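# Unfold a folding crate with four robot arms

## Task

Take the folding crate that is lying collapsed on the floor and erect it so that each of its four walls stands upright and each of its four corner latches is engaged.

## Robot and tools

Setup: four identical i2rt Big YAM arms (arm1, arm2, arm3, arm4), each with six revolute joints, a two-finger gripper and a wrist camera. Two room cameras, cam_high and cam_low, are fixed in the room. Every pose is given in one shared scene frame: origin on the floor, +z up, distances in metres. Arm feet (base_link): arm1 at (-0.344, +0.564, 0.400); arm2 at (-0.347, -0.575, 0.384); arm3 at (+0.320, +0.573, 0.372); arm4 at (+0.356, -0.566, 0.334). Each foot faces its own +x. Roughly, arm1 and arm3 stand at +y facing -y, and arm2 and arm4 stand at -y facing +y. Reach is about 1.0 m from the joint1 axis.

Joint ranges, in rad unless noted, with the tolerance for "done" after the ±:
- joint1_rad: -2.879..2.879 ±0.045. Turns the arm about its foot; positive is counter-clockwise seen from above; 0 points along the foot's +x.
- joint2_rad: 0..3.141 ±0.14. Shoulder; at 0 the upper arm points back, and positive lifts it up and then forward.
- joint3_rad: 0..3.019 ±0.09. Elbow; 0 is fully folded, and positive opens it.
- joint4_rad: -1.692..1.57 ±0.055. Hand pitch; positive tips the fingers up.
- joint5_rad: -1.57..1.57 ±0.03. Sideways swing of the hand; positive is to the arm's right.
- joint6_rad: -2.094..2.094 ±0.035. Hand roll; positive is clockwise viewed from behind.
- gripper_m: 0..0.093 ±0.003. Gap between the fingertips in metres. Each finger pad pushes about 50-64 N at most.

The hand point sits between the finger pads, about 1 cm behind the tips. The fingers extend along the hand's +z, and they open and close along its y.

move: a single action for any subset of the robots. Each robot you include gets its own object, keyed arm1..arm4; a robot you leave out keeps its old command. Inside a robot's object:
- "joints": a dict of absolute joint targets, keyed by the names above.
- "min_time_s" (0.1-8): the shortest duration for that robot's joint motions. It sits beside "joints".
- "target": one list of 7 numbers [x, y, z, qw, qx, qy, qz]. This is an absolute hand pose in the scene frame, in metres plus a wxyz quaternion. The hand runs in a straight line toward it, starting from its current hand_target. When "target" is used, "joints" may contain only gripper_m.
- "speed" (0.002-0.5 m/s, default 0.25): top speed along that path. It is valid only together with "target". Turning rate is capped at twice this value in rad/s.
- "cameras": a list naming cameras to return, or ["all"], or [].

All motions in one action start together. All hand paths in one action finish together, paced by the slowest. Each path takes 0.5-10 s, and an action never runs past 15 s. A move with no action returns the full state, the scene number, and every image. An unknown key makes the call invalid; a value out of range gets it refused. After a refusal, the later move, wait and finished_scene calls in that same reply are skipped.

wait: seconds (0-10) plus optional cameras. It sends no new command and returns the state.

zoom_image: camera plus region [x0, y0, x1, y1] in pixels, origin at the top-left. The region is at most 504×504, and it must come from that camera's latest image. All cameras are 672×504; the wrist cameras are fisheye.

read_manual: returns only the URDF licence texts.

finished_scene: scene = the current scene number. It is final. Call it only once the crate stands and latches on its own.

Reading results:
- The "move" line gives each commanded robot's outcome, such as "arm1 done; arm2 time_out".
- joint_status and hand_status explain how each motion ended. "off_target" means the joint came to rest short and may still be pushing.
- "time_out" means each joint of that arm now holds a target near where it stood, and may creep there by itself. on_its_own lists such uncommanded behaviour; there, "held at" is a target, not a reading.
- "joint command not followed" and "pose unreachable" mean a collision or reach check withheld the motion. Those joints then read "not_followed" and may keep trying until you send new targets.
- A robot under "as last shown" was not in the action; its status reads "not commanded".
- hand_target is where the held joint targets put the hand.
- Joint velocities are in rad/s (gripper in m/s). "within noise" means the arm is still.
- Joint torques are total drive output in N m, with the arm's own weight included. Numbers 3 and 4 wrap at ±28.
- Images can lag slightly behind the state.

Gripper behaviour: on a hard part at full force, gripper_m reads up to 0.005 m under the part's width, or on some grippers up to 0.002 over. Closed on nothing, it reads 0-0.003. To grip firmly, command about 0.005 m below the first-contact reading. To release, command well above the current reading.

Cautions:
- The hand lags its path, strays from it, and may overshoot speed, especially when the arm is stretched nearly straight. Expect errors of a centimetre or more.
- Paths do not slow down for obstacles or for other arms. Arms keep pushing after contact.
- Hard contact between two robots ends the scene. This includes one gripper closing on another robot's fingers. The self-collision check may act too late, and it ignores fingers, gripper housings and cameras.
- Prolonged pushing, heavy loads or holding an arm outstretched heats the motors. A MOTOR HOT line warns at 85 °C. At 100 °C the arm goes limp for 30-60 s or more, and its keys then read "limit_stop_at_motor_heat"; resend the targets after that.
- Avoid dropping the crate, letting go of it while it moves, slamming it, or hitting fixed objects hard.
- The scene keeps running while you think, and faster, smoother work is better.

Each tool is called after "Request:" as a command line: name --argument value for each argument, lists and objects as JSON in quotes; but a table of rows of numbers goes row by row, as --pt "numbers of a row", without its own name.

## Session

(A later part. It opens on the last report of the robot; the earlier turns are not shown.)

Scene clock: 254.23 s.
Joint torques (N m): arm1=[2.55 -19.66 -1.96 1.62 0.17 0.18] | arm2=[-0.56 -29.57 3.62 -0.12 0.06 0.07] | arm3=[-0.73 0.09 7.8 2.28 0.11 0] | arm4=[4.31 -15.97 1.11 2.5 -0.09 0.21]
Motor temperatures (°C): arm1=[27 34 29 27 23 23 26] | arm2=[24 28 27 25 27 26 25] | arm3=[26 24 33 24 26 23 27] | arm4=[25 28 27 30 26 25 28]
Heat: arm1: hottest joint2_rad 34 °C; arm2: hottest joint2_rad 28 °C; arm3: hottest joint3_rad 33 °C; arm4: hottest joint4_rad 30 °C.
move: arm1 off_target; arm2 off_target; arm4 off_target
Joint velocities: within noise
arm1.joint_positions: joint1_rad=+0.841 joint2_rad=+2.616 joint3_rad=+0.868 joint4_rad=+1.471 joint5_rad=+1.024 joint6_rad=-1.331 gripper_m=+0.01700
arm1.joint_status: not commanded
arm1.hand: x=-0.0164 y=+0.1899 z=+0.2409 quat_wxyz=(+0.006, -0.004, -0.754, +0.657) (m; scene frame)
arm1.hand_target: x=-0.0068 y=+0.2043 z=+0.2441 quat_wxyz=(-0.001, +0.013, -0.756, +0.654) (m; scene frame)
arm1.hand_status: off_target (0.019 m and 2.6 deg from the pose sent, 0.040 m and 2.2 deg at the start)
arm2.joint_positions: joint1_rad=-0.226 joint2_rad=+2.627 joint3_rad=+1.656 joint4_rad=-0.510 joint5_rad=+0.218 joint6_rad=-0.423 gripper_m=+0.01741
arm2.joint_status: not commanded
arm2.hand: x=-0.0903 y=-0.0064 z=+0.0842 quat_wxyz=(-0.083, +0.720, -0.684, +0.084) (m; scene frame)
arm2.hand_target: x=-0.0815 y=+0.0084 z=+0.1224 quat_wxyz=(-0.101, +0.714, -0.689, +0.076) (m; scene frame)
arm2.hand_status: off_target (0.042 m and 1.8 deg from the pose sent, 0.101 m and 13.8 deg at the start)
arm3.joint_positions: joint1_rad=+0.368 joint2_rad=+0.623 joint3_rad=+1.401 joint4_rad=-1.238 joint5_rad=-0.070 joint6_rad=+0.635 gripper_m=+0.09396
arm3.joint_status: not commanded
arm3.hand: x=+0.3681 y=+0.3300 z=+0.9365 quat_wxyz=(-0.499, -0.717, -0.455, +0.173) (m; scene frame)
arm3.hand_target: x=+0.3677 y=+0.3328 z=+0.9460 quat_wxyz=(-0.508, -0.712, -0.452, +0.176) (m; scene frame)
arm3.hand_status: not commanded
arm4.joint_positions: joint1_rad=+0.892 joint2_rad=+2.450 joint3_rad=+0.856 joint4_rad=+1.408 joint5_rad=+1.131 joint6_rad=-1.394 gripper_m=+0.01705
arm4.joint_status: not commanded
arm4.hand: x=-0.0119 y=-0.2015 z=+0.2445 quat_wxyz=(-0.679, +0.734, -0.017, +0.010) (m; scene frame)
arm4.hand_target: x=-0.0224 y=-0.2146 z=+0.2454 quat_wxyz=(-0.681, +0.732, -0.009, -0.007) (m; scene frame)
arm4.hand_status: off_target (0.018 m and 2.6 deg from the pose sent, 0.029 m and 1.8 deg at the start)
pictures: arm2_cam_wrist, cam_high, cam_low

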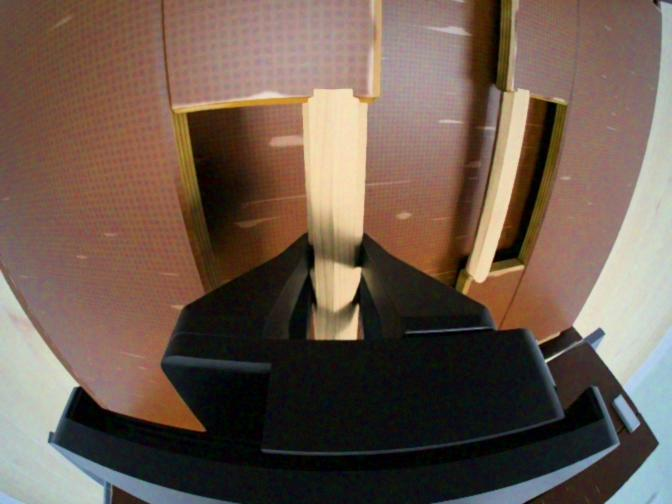

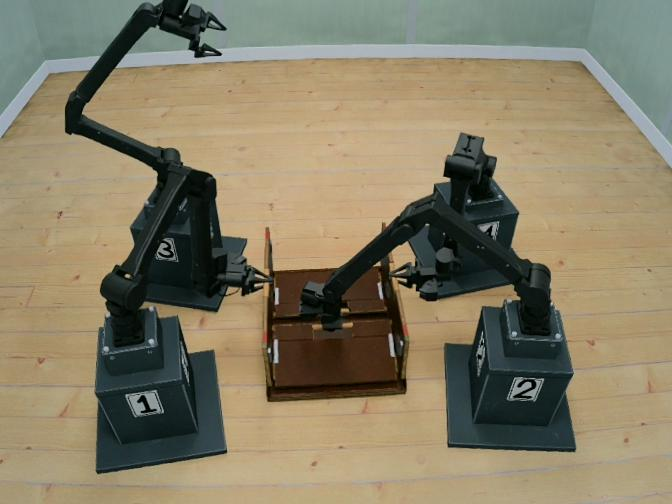

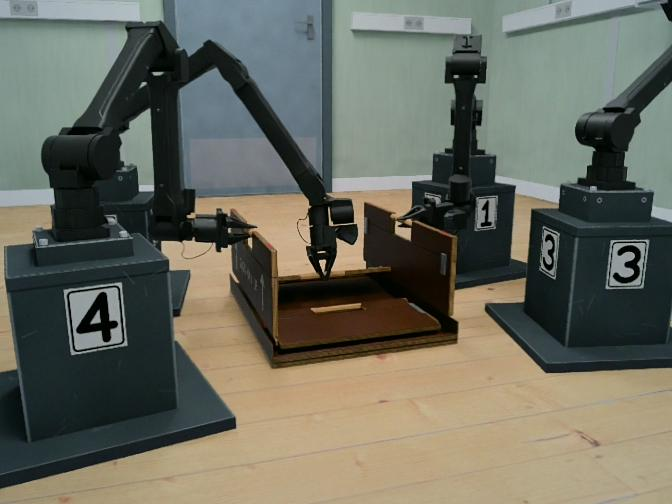

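Request:
move --arm2 '{"target": [-0.135, 0.006, 0.190, -0.1796, 0.7008, -0.6713, 0.163], "speed": 0.15}' --cameras '[]'

Request:
move --arm2 '{"target": [-0.190, 0.005, 0.228, -0.2545, 0.6778, -0.6466, 0.2414], "speed": 0.15}' --cameras '["cam_low", "cam_high", "arm2_cam_wrist"]'

Request:
zoom_image --camera "cam_high" --region '[250, 220, 420, 410]'

Scene clock: 259.97 s.
Joint torques (N m): arm1=[2.9 -19.43 -1.85 1.65 0.23 0.17] | arm2=[0.85 -27.81 3.85 -0.4 0.17 0.24] | arm3=[-0.44 0.15 7.92 2.41 0.11 -0.01] | arm4=[4.31 -15.91 1.11 2.51 -0.09 0.21]
Motor temperatures (°C): arm1=[27 34 29 27 23 23 26] | arm2=[24 30 27 25 27 26 25] | arm3=[26 24 33 24 26 23 27] | arm4=[25 28 27 30 26 25 28]
Heat: arm1: hottest joint2_rad 34 °C; arm2: hottest joint2_rad 30 °C; arm3: hottest joint3_rad 33 °C; arm4: hottest joint4_rad 30 °C.
move: arm2 off_target
Joint velocities: within noise
arm1, arm3, arm4: as last shown
arm2.joint_positions: joint1_rad=-0.106 joint2_rad=+2.464 joint3_rad=+1.493 joint4_rad=-0.473 joint5_rad=+0.468 joint6_rad=-0.326 gripper_m=+0.01741
arm2.joint_status: not commanded
arm2.hand: x=-0.1248 y=-0.0075 z=+0.1567 quat_wxyz=(-0.166, +0.705, -0.668, +0.174) (m; scene frame)
arm2.hand_target: x=-0.1288 y=+0.0042 z=+0.1885 quat_wxyz=(-0.178, +0.699, -0.673, +0.164) (m; scene frame)
arm2.hand_status: off_target (0.037 m and 2.1 deg from the pose sent, 0.116 m and 14.5 deg at the start)
pictures: none
No camera images: "cameras" was empty.

Scene clock: 261.47 s.
Joint torques (N m): arm1=[3.02 -19.08 -1.77 1.72 0.25 0.2] | arm2=[2.55 -25.99 4.33 -0.25 0.02 0.26] | arm3=[-0.62 -0.5 7.87 2.33 0.12 0] | arm4=[4.25 -15.91 1.1 2.5 -0.13 0.21]
Motor temperatures (°C): arm1=[27 34 29 27 23 23 26] | arm2=[24 30 27 25 27 26 25] | arm3=[26 24 33 24 26 23 27] | arm4=[25 28 27 30 26 25 28]
Heat: arm1: hottest joint2_rad 34 °C; arm2: hottest joint2_rad 30 °C; arm3: hottest joint3_rad 33 °C; arm4: hottest joint4_rad 30 °C.
move: arm2 off_target
Joint velocities: within noise
arm1, arm3: as last shown
arm2.joint_positions: joint1_rad=+0.032 joint2_rad=+2.398 joint3_rad=+1.436 joint4_rad=-0.530 joint5_rad=+0.722 joint6_rad=-0.180 gripper_m=+0.01728
arm2.joint_status: not commanded
arm2.hand: x=-0.1712 y=-0.0089 z=+0.2040 quat_wxyz=(-0.242, +0.676, -0.646, +0.260) (m; scene frame)
arm2.hand_target: x=-0.1883 y=+0.0047 z=+0.2276 quat_wxyz=(-0.254, +0.677, -0.646, +0.243) (m; scene frame)
arm2.hand_status: off_target (0.034 m and 2.6 deg from the pose sent, 0.097 m and 13.4 deg at the start)
arm4.joint_positions: joint1_rad=+0.893 joint2_rad=+2.450 joint3_rad=+0.856 joint4_rad=+1.408 joint5_rad=+1.131 joint6_rad=-1.394 gripper_m=+0.01705
arm4.joint_status: not commanded
arm4.hand: x=-0.0125 y=-0.2021 z=+0.2445 quat_wxyz=(-0.679, +0.734, -0.017, +0.010) (m; scene frame)
arm4.hand_target: x=-0.0229 y=-0.2149 z=+0.2454 quat_wxyz=(-0.681, +0.733, -0.008, -0.008) (m; scene frame)
arm4.hand_status: not commanded
pictures: arm2_cam_wrist, cam_high, cam_low

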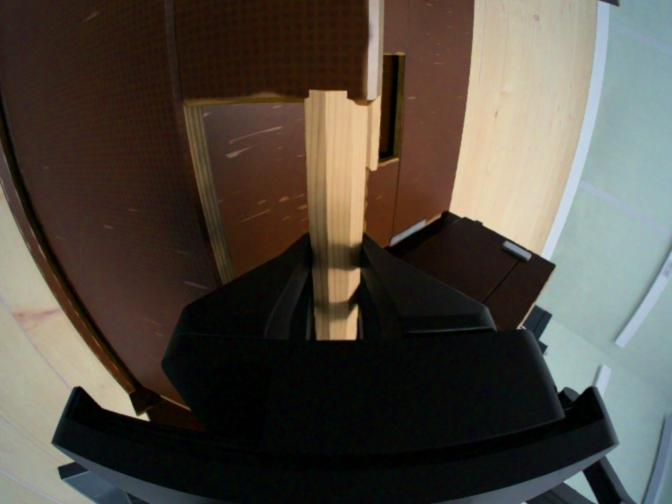

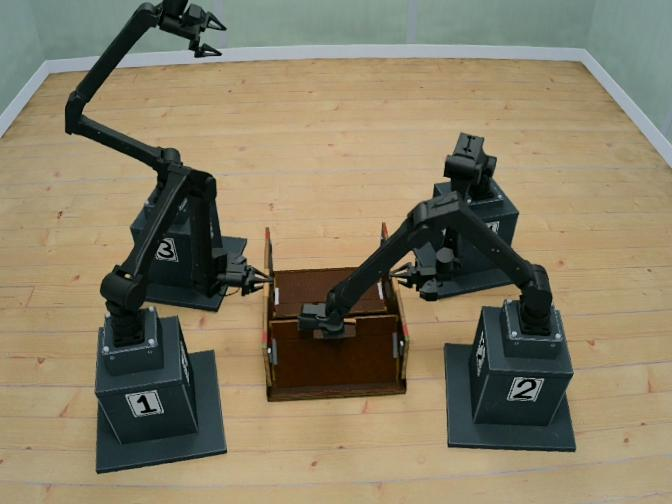

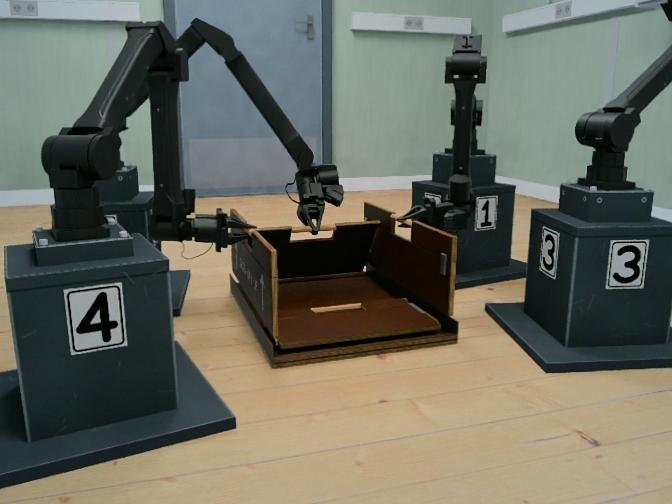

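Scaled by 2.653 from the camera's 672x504 image, which has a finer 960x720 frame.

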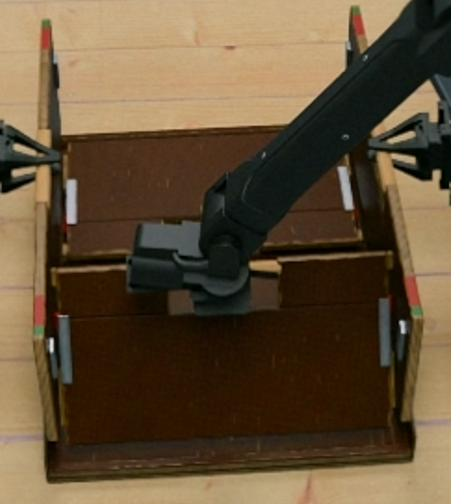

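Request:
move --arm2 '{"target": [-0.245, 0.002, 0.246, -0.3099, 0.6542, -0.622, 0.2996], "speed": 0.12}' --cameras '["cam_low", "cam_high", "arm2_cam_wrist"]'

Request:
zoom_image --camera "cam_high" --region '[250, 220, 420, 410]'

Request:
zoom_image --camera "cam_low" --region '[220, 190, 470, 380]'

Scene clock: 265.67 s.
Joint torques (N m): arm1=[2.78 -19.55 -1.92 1.65 0.23 0.13] | arm2=[2.55 -23.88 5.63 -0.55 -0.22 0.27] | arm3=[-0.67 0.38 7.87 2.35 0.12 0.01] | arm4=[4.19 -15.97 1.11 2.51 -0.15 0.21]
Motor temperatures (°C): arm1=[27 34 29 27 23 23 26] | arm2=[24 30 27 25 27 26 25] | arm3=[26 24 33 24 26 23 27] | arm4=[25 28 27 30 26 25 28]
Heat: arm1: hottest joint2_rad 34 °C; arm2: hottest joint2_rad 30 °C; arm3: hottest joint3_rad 33 °C; arm4: hottest joint4_rad 30 °C.
move: arm2 off_target
Joint velocities: within noise
arm1, arm3: as last shown
arm2.joint_positions: joint1_rad=+0.167 joint2_rad=+2.389 joint3_rad=+1.438 joint4_rad=-0.653 joint5_rad=+0.909 joint6_rad=-0.004 gripper_m=+0.01696
arm2.joint_status: not commanded
arm2.hand: x=-0.2261 y=-0.0105 z=+0.2324 quat_wxyz=(-0.305, +0.651, -0.619, +0.317) (m; scene frame)
arm2.hand_target: x=-0.2448 y=+0.0033 z=+0.2461 quat_wxyz=(-0.312, +0.654, -0.622, +0.298) (m; scene frame)
arm2.hand_status: off_target (0.026 m and 2.1 deg from the pose sent, 0.086 m and 9.8 deg at the start)
arm4.joint_positions: joint1_rad=+0.893 joint2_rad=+2.450 joint3_rad=+0.856 joint4_rad=+1.408 joint5_rad=+1.133 joint6_rad=-1.394 gripper_m=+0.01705
arm4.joint_status: not commanded
arm4.hand: x=-0.0122 y=-0.2021 z=+0.2446 quat_wxyz=(-0.679, +0.734, -0.017, +0.010) (m; scene frame)
arm4.hand_target: x=-0.0226 y=-0.2148 z=+0.2454 quat_wxyz=(-0.681, +0.732, -0.009, -0.007) (m; scene frame)
arm4.hand_status: not commanded
pictures: arm2_cam_wrist, cam_high, cam_low

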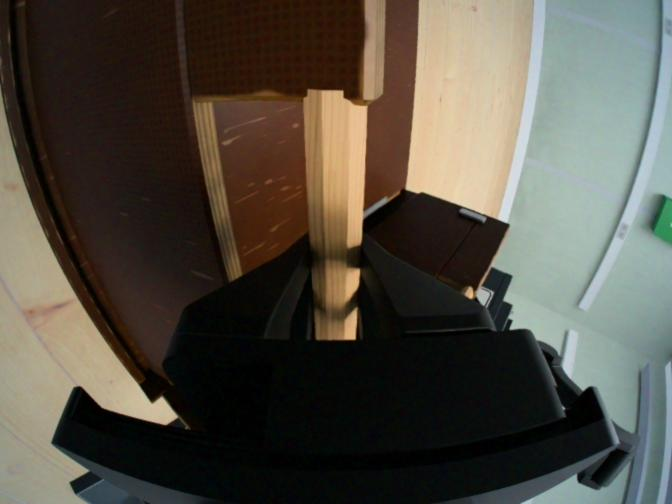

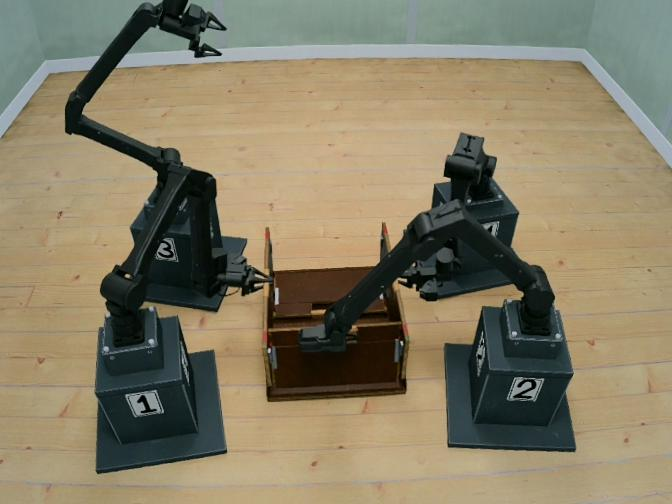

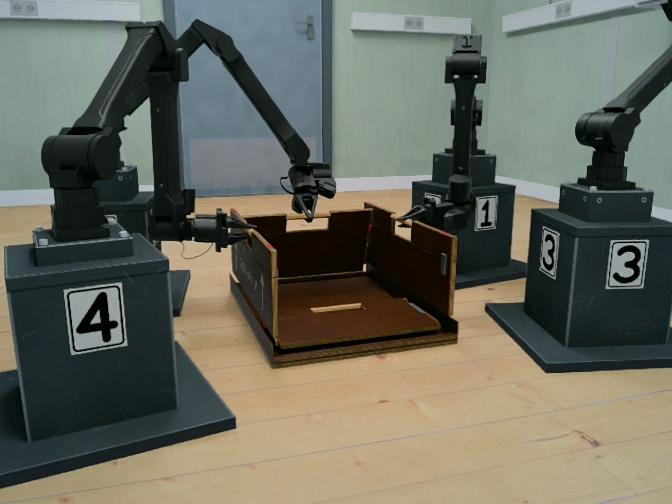

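Scaled by 2.653 from the camera's 672x504 image, which has a finer 960x720 frame.

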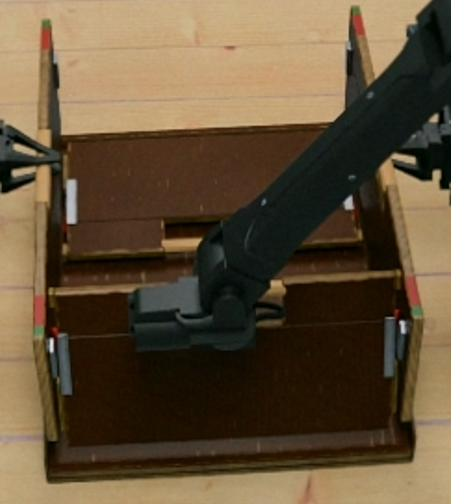

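Scaled by 2.016 from the camera's 672x504 image, which has a finer 960x720 frame.

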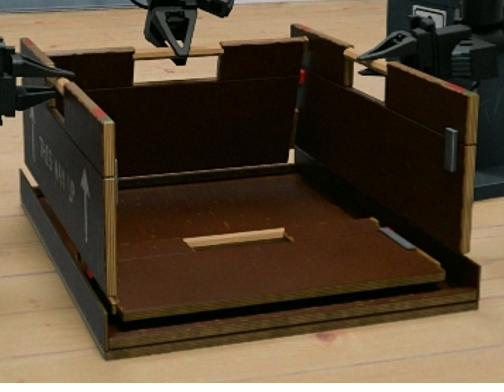

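Request:
move --arm2 '{"target": [-0.300, 0.001, 0.251, -0.3367, 0.6405, -0.6079, 0.3278], "speed": 0.1}' --arm3 '{"target": [0.16, 0.08, 0.45, 0, 0.6947, 0.7195, 0], "speed": 0.4, "joints": {"gripper_m": 0.055}}' --cameras '["cam_low", "cam_high", "arm2_cam_wrist"]'

Request:
zoom_image --camera "cam_high" --region '[250, 220, 420, 410]'

Request:
zoom_image --camera "cam_low" --region '[220, 190, 470, 380]'

Scene clock: 272.47 s.
Joint torques (N m): arm1=[2.43 -19.66 -1.92 1.58 0.2 0.16] | arm2=[5.3 -23.24 5.94 -0.96 -0.24 0.48] | arm3=[-1.08 -13.45 9.77 -0.09 0.21 -0.03] | arm4=[3.9 -15.91 1.35 2.41 -0.21 0.21]
Motor temperatures (°C): arm1=[27 34 29 27 23 23 26] | arm2=[24 30 26 25 27 26 26] | arm3=[26 24 33 24 26 23 27] | arm4=[25 28 27 30 26 25 28]
Heat: arm1: hottest joint2_rad 34 °C; arm2: hottest joint2_rad 30 °C; arm3: hottest joint3_rad 33 °C; arm4: hottest joint4_rad 30 °C.
move: arm2 off_target; arm3 off_target
Joint velocities: within noise
arm1: as last shown
arm2.joint_positions: joint1_rad=+0.244 joint2_rad=+2.424 joint3_rad=+1.506 joint4_rad=-0.844 joint5_rad=+0.985 joint6_rad=+0.176 gripper_m=+0.01693
arm2.joint_status: not commanded
arm2.hand: x=-0.2609 y=-0.0115 z=+0.2421 quat_wxyz=(-0.326, +0.632, -0.610, +0.350) (m; scene frame)
arm2.hand_target: x=-0.2982 y=+0.0003 z=+0.2508 quat_wxyz=(-0.337, +0.641, -0.607, +0.328) (m; scene frame)
arm2.hand_status: off_target (0.042 m and 3.0 deg from the pose sent, 0.077 m and 4.3 deg at the start)
arm3.joint_positions: joint1_rad=-0.098 joint2_rad=+1.771 joint3_rad=+1.315 joint4_rad=-1.138 joint5_rad=+0.002 joint6_rad=-0.332 gripper_m=+0.05512
arm3.joint_status: all done
arm3.hand: x=+0.1649 y=+0.0970 z=+0.4433 quat_wxyz=(+0.005, -0.701, -0.713, -0.011) (m; scene frame)
arm3.hand_target: x=+0.1585 y=+0.0832 z=+0.4480 quat_wxyz=(+0.003, -0.698, -0.716, -0.004) (m; scene frame)
arm3.hand_status: off_target (0.019 m and 1.7 deg from the pose sent, 0.585 m and 68.8 deg at the start)
arm4.joint_positions: joint1_rad=+0.896 joint2_rad=+2.450 joint3_rad=+0.852 joint4_rad=+1.410 joint5_rad=+1.134 joint6_rad=-1.394 gripper_m=+0.01705
arm4.joint_status: not commanded
arm4.hand: x=-0.0120 y=-0.2038 z=+0.2444 quat_wxyz=(-0.678, +0.734, -0.016, +0.010) (m; scene frame)
arm4.hand_target: x=-0.0225 y=-0.2146 z=+0.2453 quat_wxyz=(-0.681, +0.733, -0.009, -0.007) (m; scene frame)
arm4.hand_status: not commanded
pictures: arm2_cam_wrist, cam_high, cam_low

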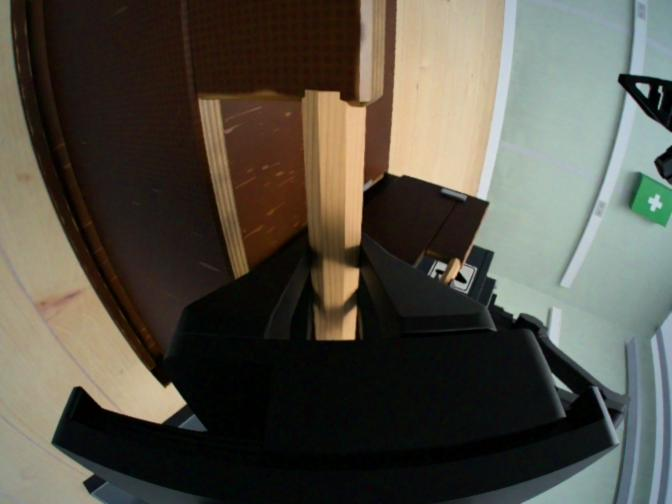

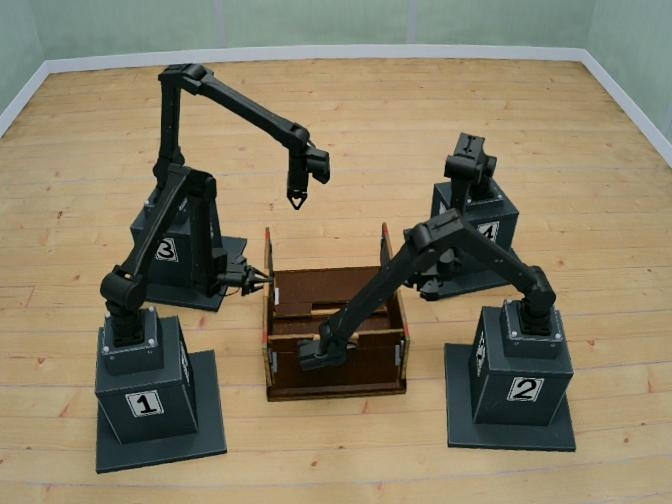

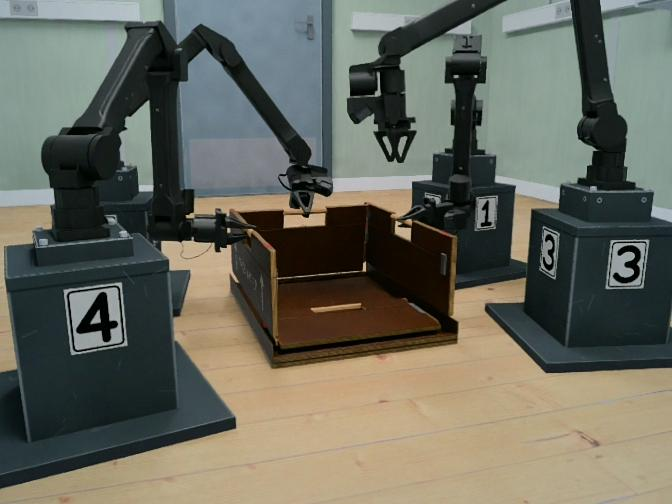

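Scaled by 2.653 from the camera's 672x504 image, which has a finer 960x720 frame.

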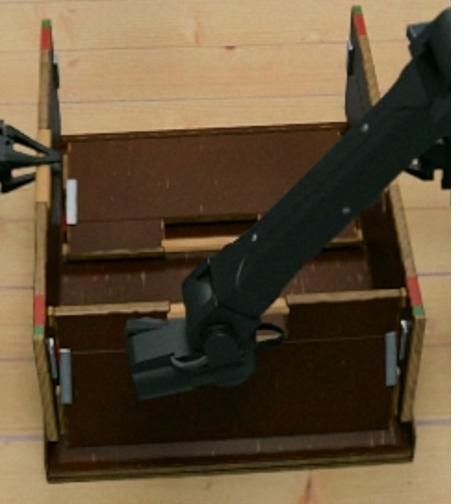

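Scaled by 2.016 from the camera's 672x504 image, which has a finer 960x720 frame.

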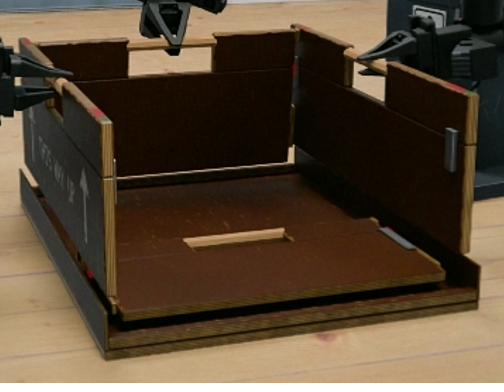

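Request:
move --arm2 '{"target": [-0.326, 0.001, 0.250, -0.3732, 0.6194, -0.5862, 0.3662], "speed": 0.1}' --arm3 '{"target": [0.03, -0.01, 0.26, 0, 0.6947, 0.7195, 0], "speed": 0.3}' --cameras '["cam_low", "cam_high", "arm2_cam_wrist", "arm3_cam_wrist"]'

Request:
zoom_image --camera "cam_high" --region '[250, 220, 420, 410]'

Request:
zoom_image --camera "cam_low" --region '[220, 190, 470, 380]'

Request:
zoom_image --camera "arm3_cam_wrist" --region '[130, 0, 600, 340]'

Scene clock: 277.73 s.
Joint torques (N m): arm1=[2.9 -19.49 -1.87 1.62 0.2 0.18] | arm2=[4.54 -22.89 6.53 -0.85 -0.31 0.26] | arm3=[-1.55 -18.14 8.94 -0.17 0 -0.04] | arm4=[3.96 -15.91 1.35 2.41 -0.21 0.21]
Motor temperatures (°C): arm1=[27 34 29 27 23 23 26] | arm2=[24 30 26 25 27 26 26] | arm3=[26 24 34 24 26 23 27] | arm4=[25 28 27 30 26 25 29]
Heat: arm1: hottest joint2_rad 34 °C; arm2: hottest joint2_rad 30 °C; arm3: hottest joint3_rad 34 °C; arm4: hottest joint4_rad 30 °C.
move: arm2 off_target; arm3 off_target
Joint velocities: within noise
arm1, arm4: as last shown
arm2.joint_positions: joint1_rad=+0.316 joint2_rad=+2.493 joint3_rad=+1.590 joint4_rad=-1.042 joint5_rad=+1.084 joint6_rad=+0.370 gripper_m=+0.01693
arm2.joint_status: not commanded
arm2.hand: x=-0.2919 y=-0.0121 z=+0.2448 quat_wxyz=(-0.364, +0.610, -0.588, +0.387) (m; scene frame)
arm2.hand_target: x=-0.3257 y=+0.0001 z=+0.2497 quat_wxyz=(-0.373, +0.620, -0.586, +0.365) (m; scene frame)
arm2.hand_status: off_target (0.037 m and 2.8 deg from the pose sent, 0.067 m and 6.4 deg at the start)
arm3.joint_positions: joint1_rad=-0.239 joint2_rad=+2.312 joint3_rad=+1.697 joint4_rad=-0.952 joint5_rad=+0.003 joint6_rad=-0.487 gripper_m=+0.05512
arm3.joint_status: not commanded
arm3.hand: x=+0.0384 y=-0.0015 z=+0.2662 quat_wxyz=(+0.000, -0.696, -0.718, +0.001) (m; scene frame)
arm3.hand_target: x=+0.0309 y=-0.0082 z=+0.2594 quat_wxyz=(-0.001, -0.694, -0.720, +0.000) (m; scene frame)
arm3.hand_status: off_target (0.013 m and 0.2 deg from the pose sent, 0.251 m and 1.7 deg at the start)
pictures: arm2_cam_wrist, arm3_cam_wrist, cam_high, cam_low

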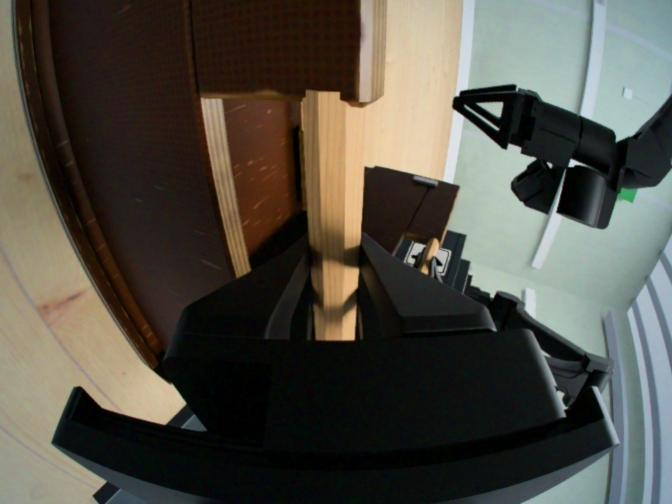

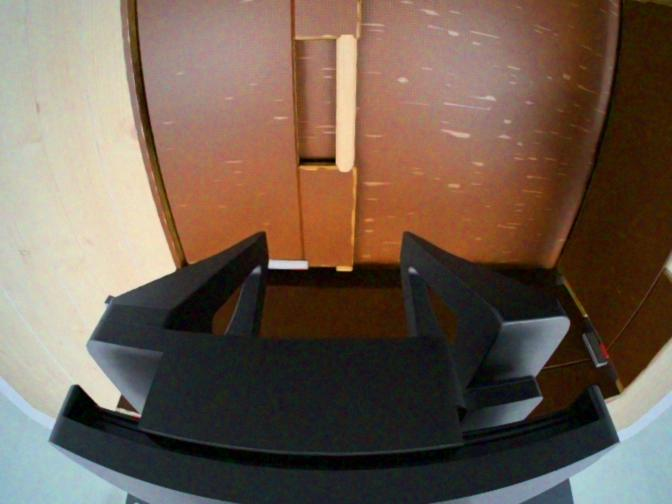

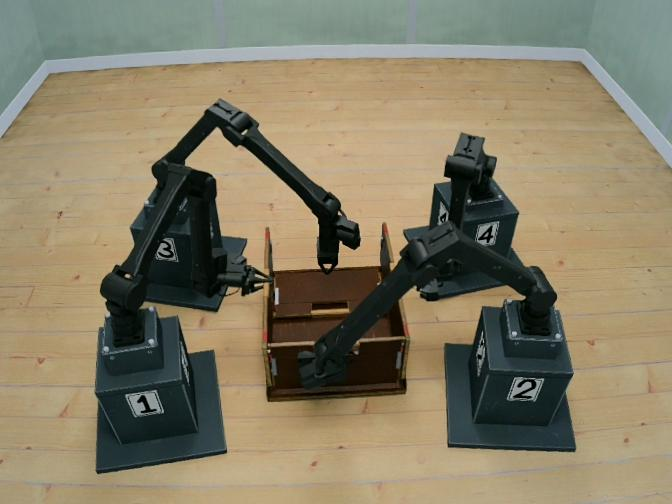

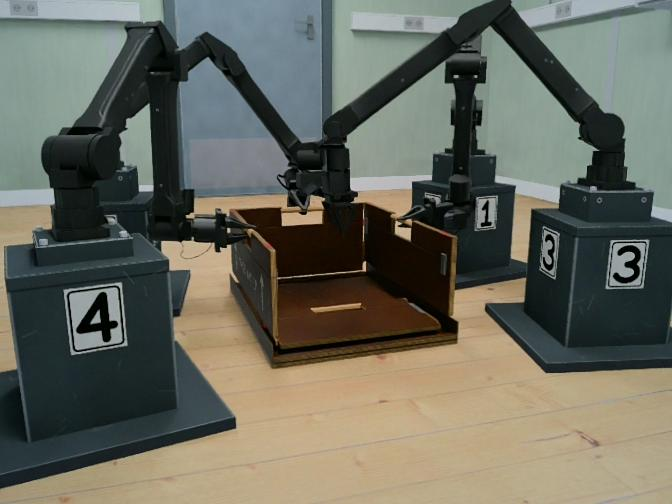

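Scaled by 2.653 from the camera's 672x504 image, which has a finer 960x720 frame.

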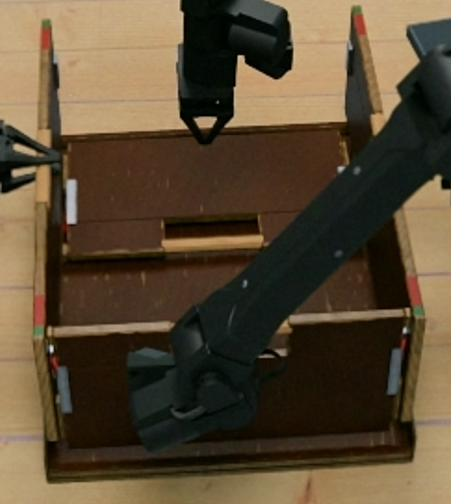

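Scaled by 2.016 from the camera's 672x504 image, which has a finer 960x720 frame.

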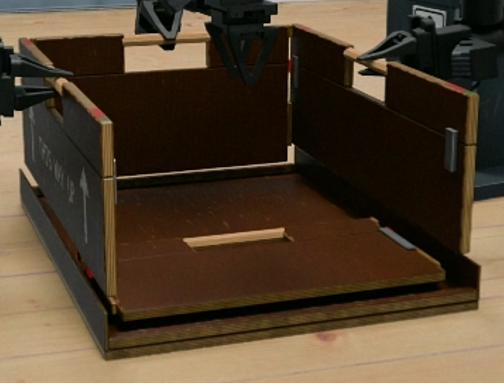

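Scaled by 1.072 from the camera's 672x504 image, which has a finer 960x720 frame.

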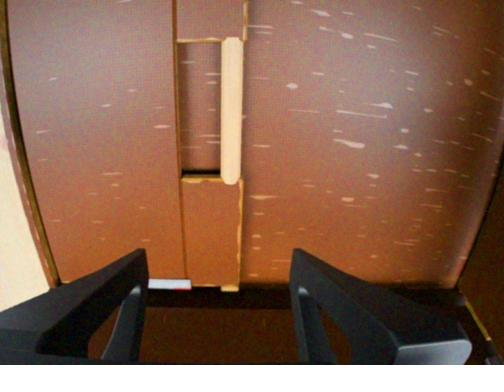

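Request:
zoom_image --camera "cam_high" --region '[255, 325, 305, 400]'

Request:
zoom_image --camera "cam_high" --region '[375, 320, 425, 395]'

Scaled by 6.720 from the camera's 672x504 image, which has a finer 960x720 frame.

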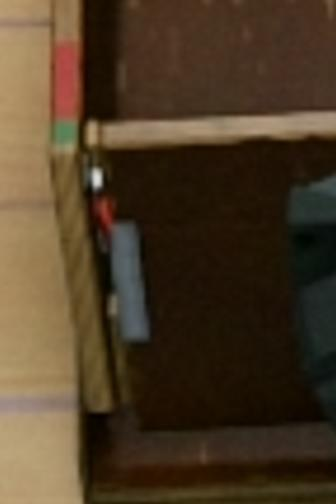

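Scaled by 6.720 from the camera's 672x504 image, which has a finer 960x720 frame.

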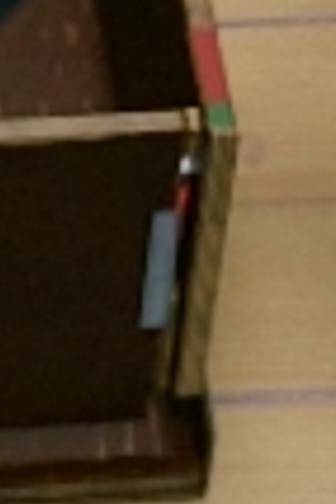

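Request:
move --arm3 '{"target": [0.0158, -0.0285, 0.054, 0, 0.6947, 0.7195, 0], "speed": 0.25, "joints": {"gripper_m": 0.05}}' --cameras '["arm3_cam_wrist"]'

Request:
zoom_image --camera "arm3_cam_wrist" --region '[180, 60, 500, 340]'

Scene clock: 290.20 s.
Joint torques (N m): arm1=[3.14 -19.43 -1.89 1.81 0.22 0.16] | arm2=[4.54 -22.89 6.52 -0.85 -0.31 0.26] | arm3=[-1.49 -20.07 7.8 0.02 0 -0.03] | arm4=[3.96 -15.91 1.35 2.41 -0.21 0.21]
Motor temperatures (°C): arm1=[27 34 29 27 23 23 26] | arm2=[24 30 26 25 27 26 26] | arm3=[26 25 34 24 26 23 27] | arm4=[25 28 27 30 26 25 29]
Heat: arm1: hottest joint2_rad 34 °C; arm2: hottest joint2_rad 30 °C; arm3: hottest joint3_rad 34 °C; arm4: hottest joint4_rad 30 °C.
move: arm3 off_target
Joint velocities: within noise
arm1, arm2, arm4: as last shown
arm3.joint_positions: joint1_rad=-0.241 joint2_rad=+2.749 joint3_rad=+1.967 joint4_rad=-0.784 joint5_rad=+0.003 joint6_rad=-0.493 gripper_m=+0.05013
arm3.joint_status: all done
arm3.hand: x=+0.0251 y=-0.0274 z=+0.0658 quat_wxyz=(+0.000, -0.694, -0.720, +0.002) (m; scene frame)
arm3.hand_target: x=+0.0170 y=-0.0260 z=+0.0540 quat_wxyz=(+0.000, -0.695, -0.719, +0.000) (m; scene frame)
arm3.hand_status: off_target (0.015 m and 0.2 deg from the pose sent, 0.215 m and 0.2 deg at the start)
pictures: arm3_cam_wrist

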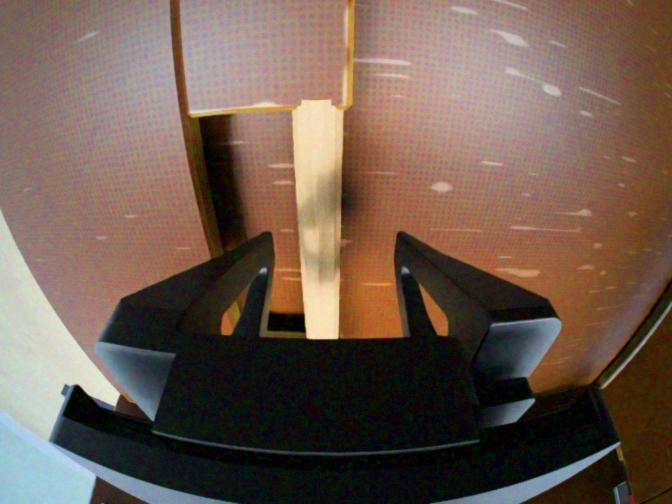

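Scaled by 1.575 from the camera's 672x504 image, which has a finer 960x720 frame.

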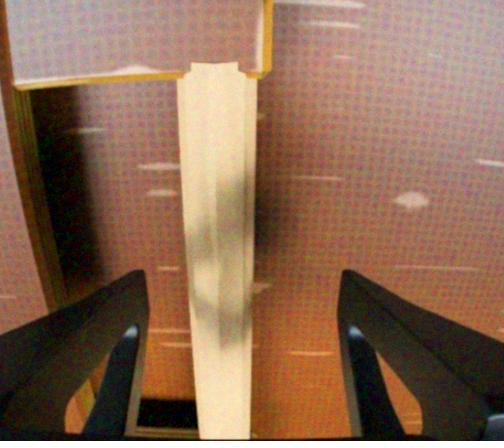

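Request:
move --arm3 '{"target": [0.0255, -0.0176, 0.024, 0, 0.6947, 0.7195, 0], "speed": 0.12}' --cameras '["arm3_cam_wrist", "cam_low"]'

Request:
zoom_image --camera "arm3_cam_wrist" --region '[180, 60, 500, 340]'

Request:
zoom_image --camera "cam_low" --region '[270, 230, 420, 350]'

Scene clock: 295.30 s.
Joint torques (N m): arm1=[2.55 -19.6 -1.78 1.5 0.23 0.18] | arm2=[4.66 -22.89 6.53 -0.85 -0.3 0.26] | arm3=[-1.26 -19.84 6.38 0.83 0.09 -0.01] | arm4=[3.9 -15.91 1.33 2.41 -0.21 0.21]
Motor temperatures (°C): arm1=[27 34 29 27 23 23 27] | arm2=[24 30 26 25 27 26 26] | arm3=[26 26 34 24 26 23 27] | arm4=[25 28 27 30 26 25 29]
Heat: arm1: hottest joint2_rad 34 °C; arm2: hottest joint2_rad 30 °C; arm3: hottest joint3_rad 34 °C; arm4: hottest joint4_rad 30 °C.
move: arm3 off_target
Joint velocities: within noise
arm1, arm2, arm4: as last shown
arm3.joint_positions: joint1_rad=-0.241 joint2_rad=+2.786 joint3_rad=+1.967 joint4_rad=-0.747 joint5_rad=+0.003 joint6_rad=-0.493 gripper_m=+0.05013
arm3.joint_status: not commanded
arm3.hand: x=+0.0284 y=-0.0208 z=+0.0421 quat_wxyz=(+0.000, -0.694, -0.720, +0.002) (m; scene frame)
arm3.hand_target: x=+0.0261 y=-0.0167 z=+0.0244 quat_wxyz=(+0.000, -0.695, -0.719, +0.000) (m; scene frame)
arm3.hand_status: off_target (0.019 m and 0.2 deg from the pose sent, 0.043 m and 0.2 deg at the start)
pictures: arm3_cam_wrist, cam_low

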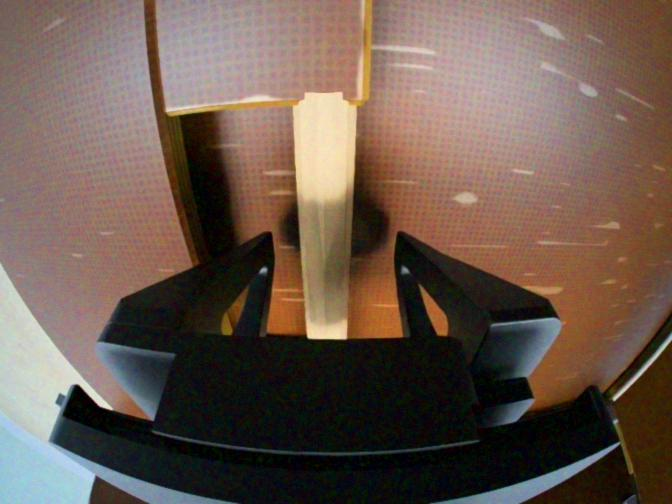

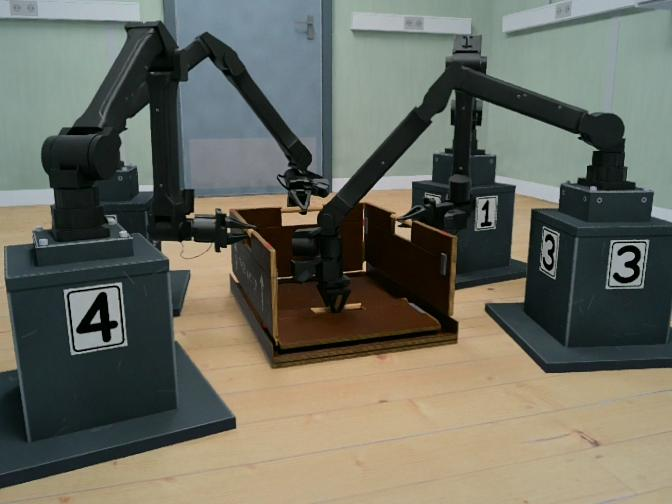

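Scaled by 1.575 from the camera's 672x504 image, which has a finer 960x720 frame.

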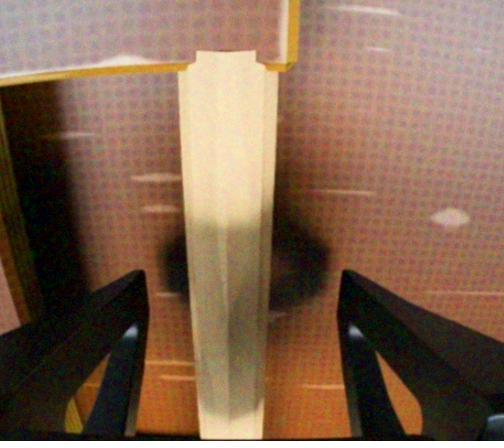

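Scaled by 3.360 from the camera's 672x504 image, which has a finer 960x720 frame.

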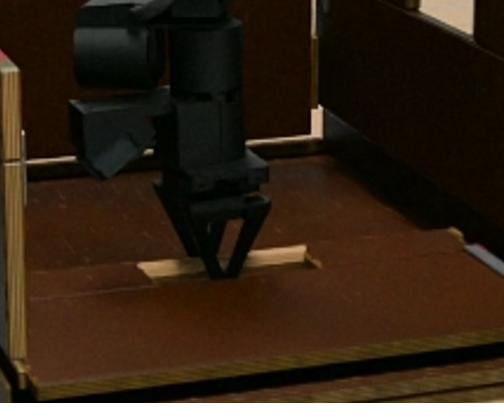

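Request:
move --arm3 '{"target": [0.029, -0.014, 0.017, 0, 0.6947, 0.7195, 0], "speed": 0.1}' --cameras '["arm3_cam_wrist"]'

Request:
move --arm3 '{"joints": {"gripper_m": 0.006}}' --cameras '["arm3_cam_wrist", "cam_low"]'

Request:
zoom_image --camera "cam_low" --region '[270, 230, 420, 350]'

Scene clock: 300.40 s.
Joint torques (N m): arm1=[2.84 -20.01 -1.96 1.61 0.25 0.15] | arm2=[4.6 -22.83 6.5 -0.84 -0.31 0.26] | arm3=[-0.91 -19.37 5.57 0.88 0.04 0.01] | arm4=[3.96 -15.97 1.35 2.41 -0.21 0.21]
Motor temperatures (°C): arm1=[27 33 29 27 23 23 27] | arm2=[24 30 26 25 27 26 26] | arm3=[26 27 33 24 26 23 27] | arm4=[25 28 27 30 26 25 29]
Heat: arm1: hottest joint2_rad 33 °C; arm2: hottest joint2_rad 30 °C; arm3: hottest joint3_rad 33 °C; arm4: hottest joint4_rad 30 °C.
move: arm3 off_target
Joint velocities: within noise
arm1.joint_positions: joint1_rad=+0.841 joint2_rad=+2.616 joint3_rad=+0.868 joint4_rad=+1.471 joint5_rad=+1.024 joint6_rad=-1.331 gripper_m=+0.01700
arm1.joint_status: not commanded
arm1.hand: x=-0.0164 y=+0.1899 z=+0.2409 quat_wxyz=(+0.006, -0.004, -0.754, +0.657) (m; scene frame)
arm1.hand_target: x=-0.0068 y=+0.2043 z=+0.2441 quat_wxyz=(-0.001, +0.013, -0.756, +0.654) (m; scene frame)
arm1.hand_status: not commanded
arm2, arm4: as last shown
arm3.joint_positions: joint1_rad=-0.241 joint2_rad=+2.786 joint3_rad=+1.967 joint4_rad=-0.731 joint5_rad=+0.003 joint6_rad=-0.493 gripper_m=+0.05013
arm3.joint_status: not commanded
arm3.hand: x=+0.0268 y=-0.0243 z=+0.0422 quat_wxyz=(-0.003, -0.694, -0.720, +0.009) (m; scene frame)
arm3.hand_target: x=+0.0296 y=-0.0130 z=+0.0184 quat_wxyz=(+0.000, -0.695, -0.719, +0.000) (m; scene frame)
arm3.hand_status: off_target (0.027 m and 1.1 deg from the pose sent, 0.026 m and 0.2 deg at the start)
pictures: arm3_cam_wrist

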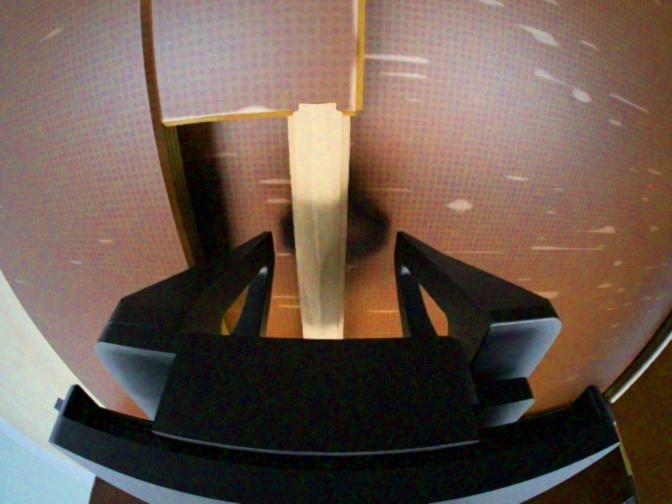

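Scene clock: 301.13 s.
Joint torques (N m): arm1=[3.37 -20.07 -2.09 1.61 0.27 0.18] | arm2=[4.6 -22.83 6.52 -0.84 -0.31 0.26] | arm3=[-0.62 -19.25 5.5 1.01 0.25 0.04] | arm4=[3.96 -15.85 1.33 2.41 -0.21 0.21]
Motor temperatures (°C): arm1=[27 33 29 27 23 23 27] | arm2=[24 30 26 25 27 26 26] | arm3=[26 27 33 24 26 23 27] | arm4=[25 28 27 30 26 25 29]
Heat: arm1: hottest joint2_rad 33 °C; arm2: hottest joint2_rad 30 °C; arm3: hottest joint3_rad 33 °C; arm4: hottest joint4_rad 30 °C.
move: arm3 off_target
Joint velocities: within noise
arm1, arm2, arm4: as last shown
arm3.joint_positions: joint1_rad=-0.238 joint2_rad=+2.788 joint3_rad=+1.967 joint4_rad=-0.734 joint5_rad=-0.011 joint6_rad=-0.493 gripper_m=+0.01658
arm3.joint_status: gripper_m off_target (ended at +0.01661, target +0.00600)
arm3.hand: x=+0.0314 y=-0.0249 z=+0.0412 quat_wxyz=(-0.008, -0.693, -0.721, +0.005) (m; scene frame)
arm3.hand_target: x=+0.0328 y=-0.0142 z=+0.0178 quat_wxyz=(-0.004, -0.693, -0.721, -0.002) (m; scene frame)
arm3.hand_status: not commanded
pictures: arm3_cam_wrist, cam_low

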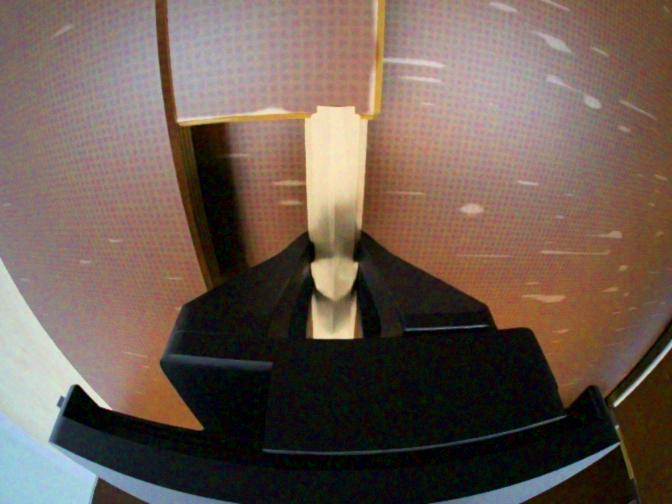

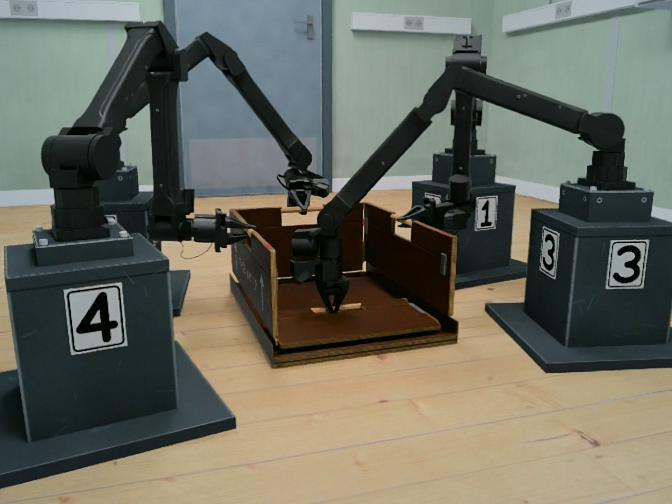

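Scaled by 3.360 from the camera's 672x504 image, which has a finer 960x720 frame.

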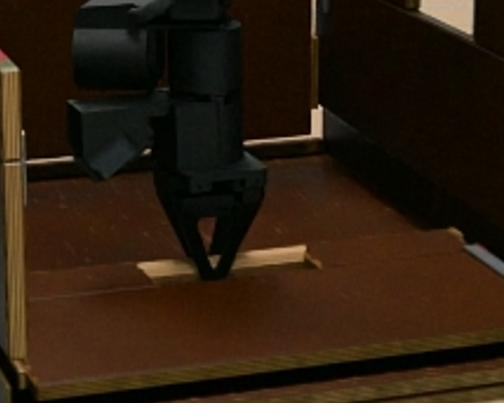

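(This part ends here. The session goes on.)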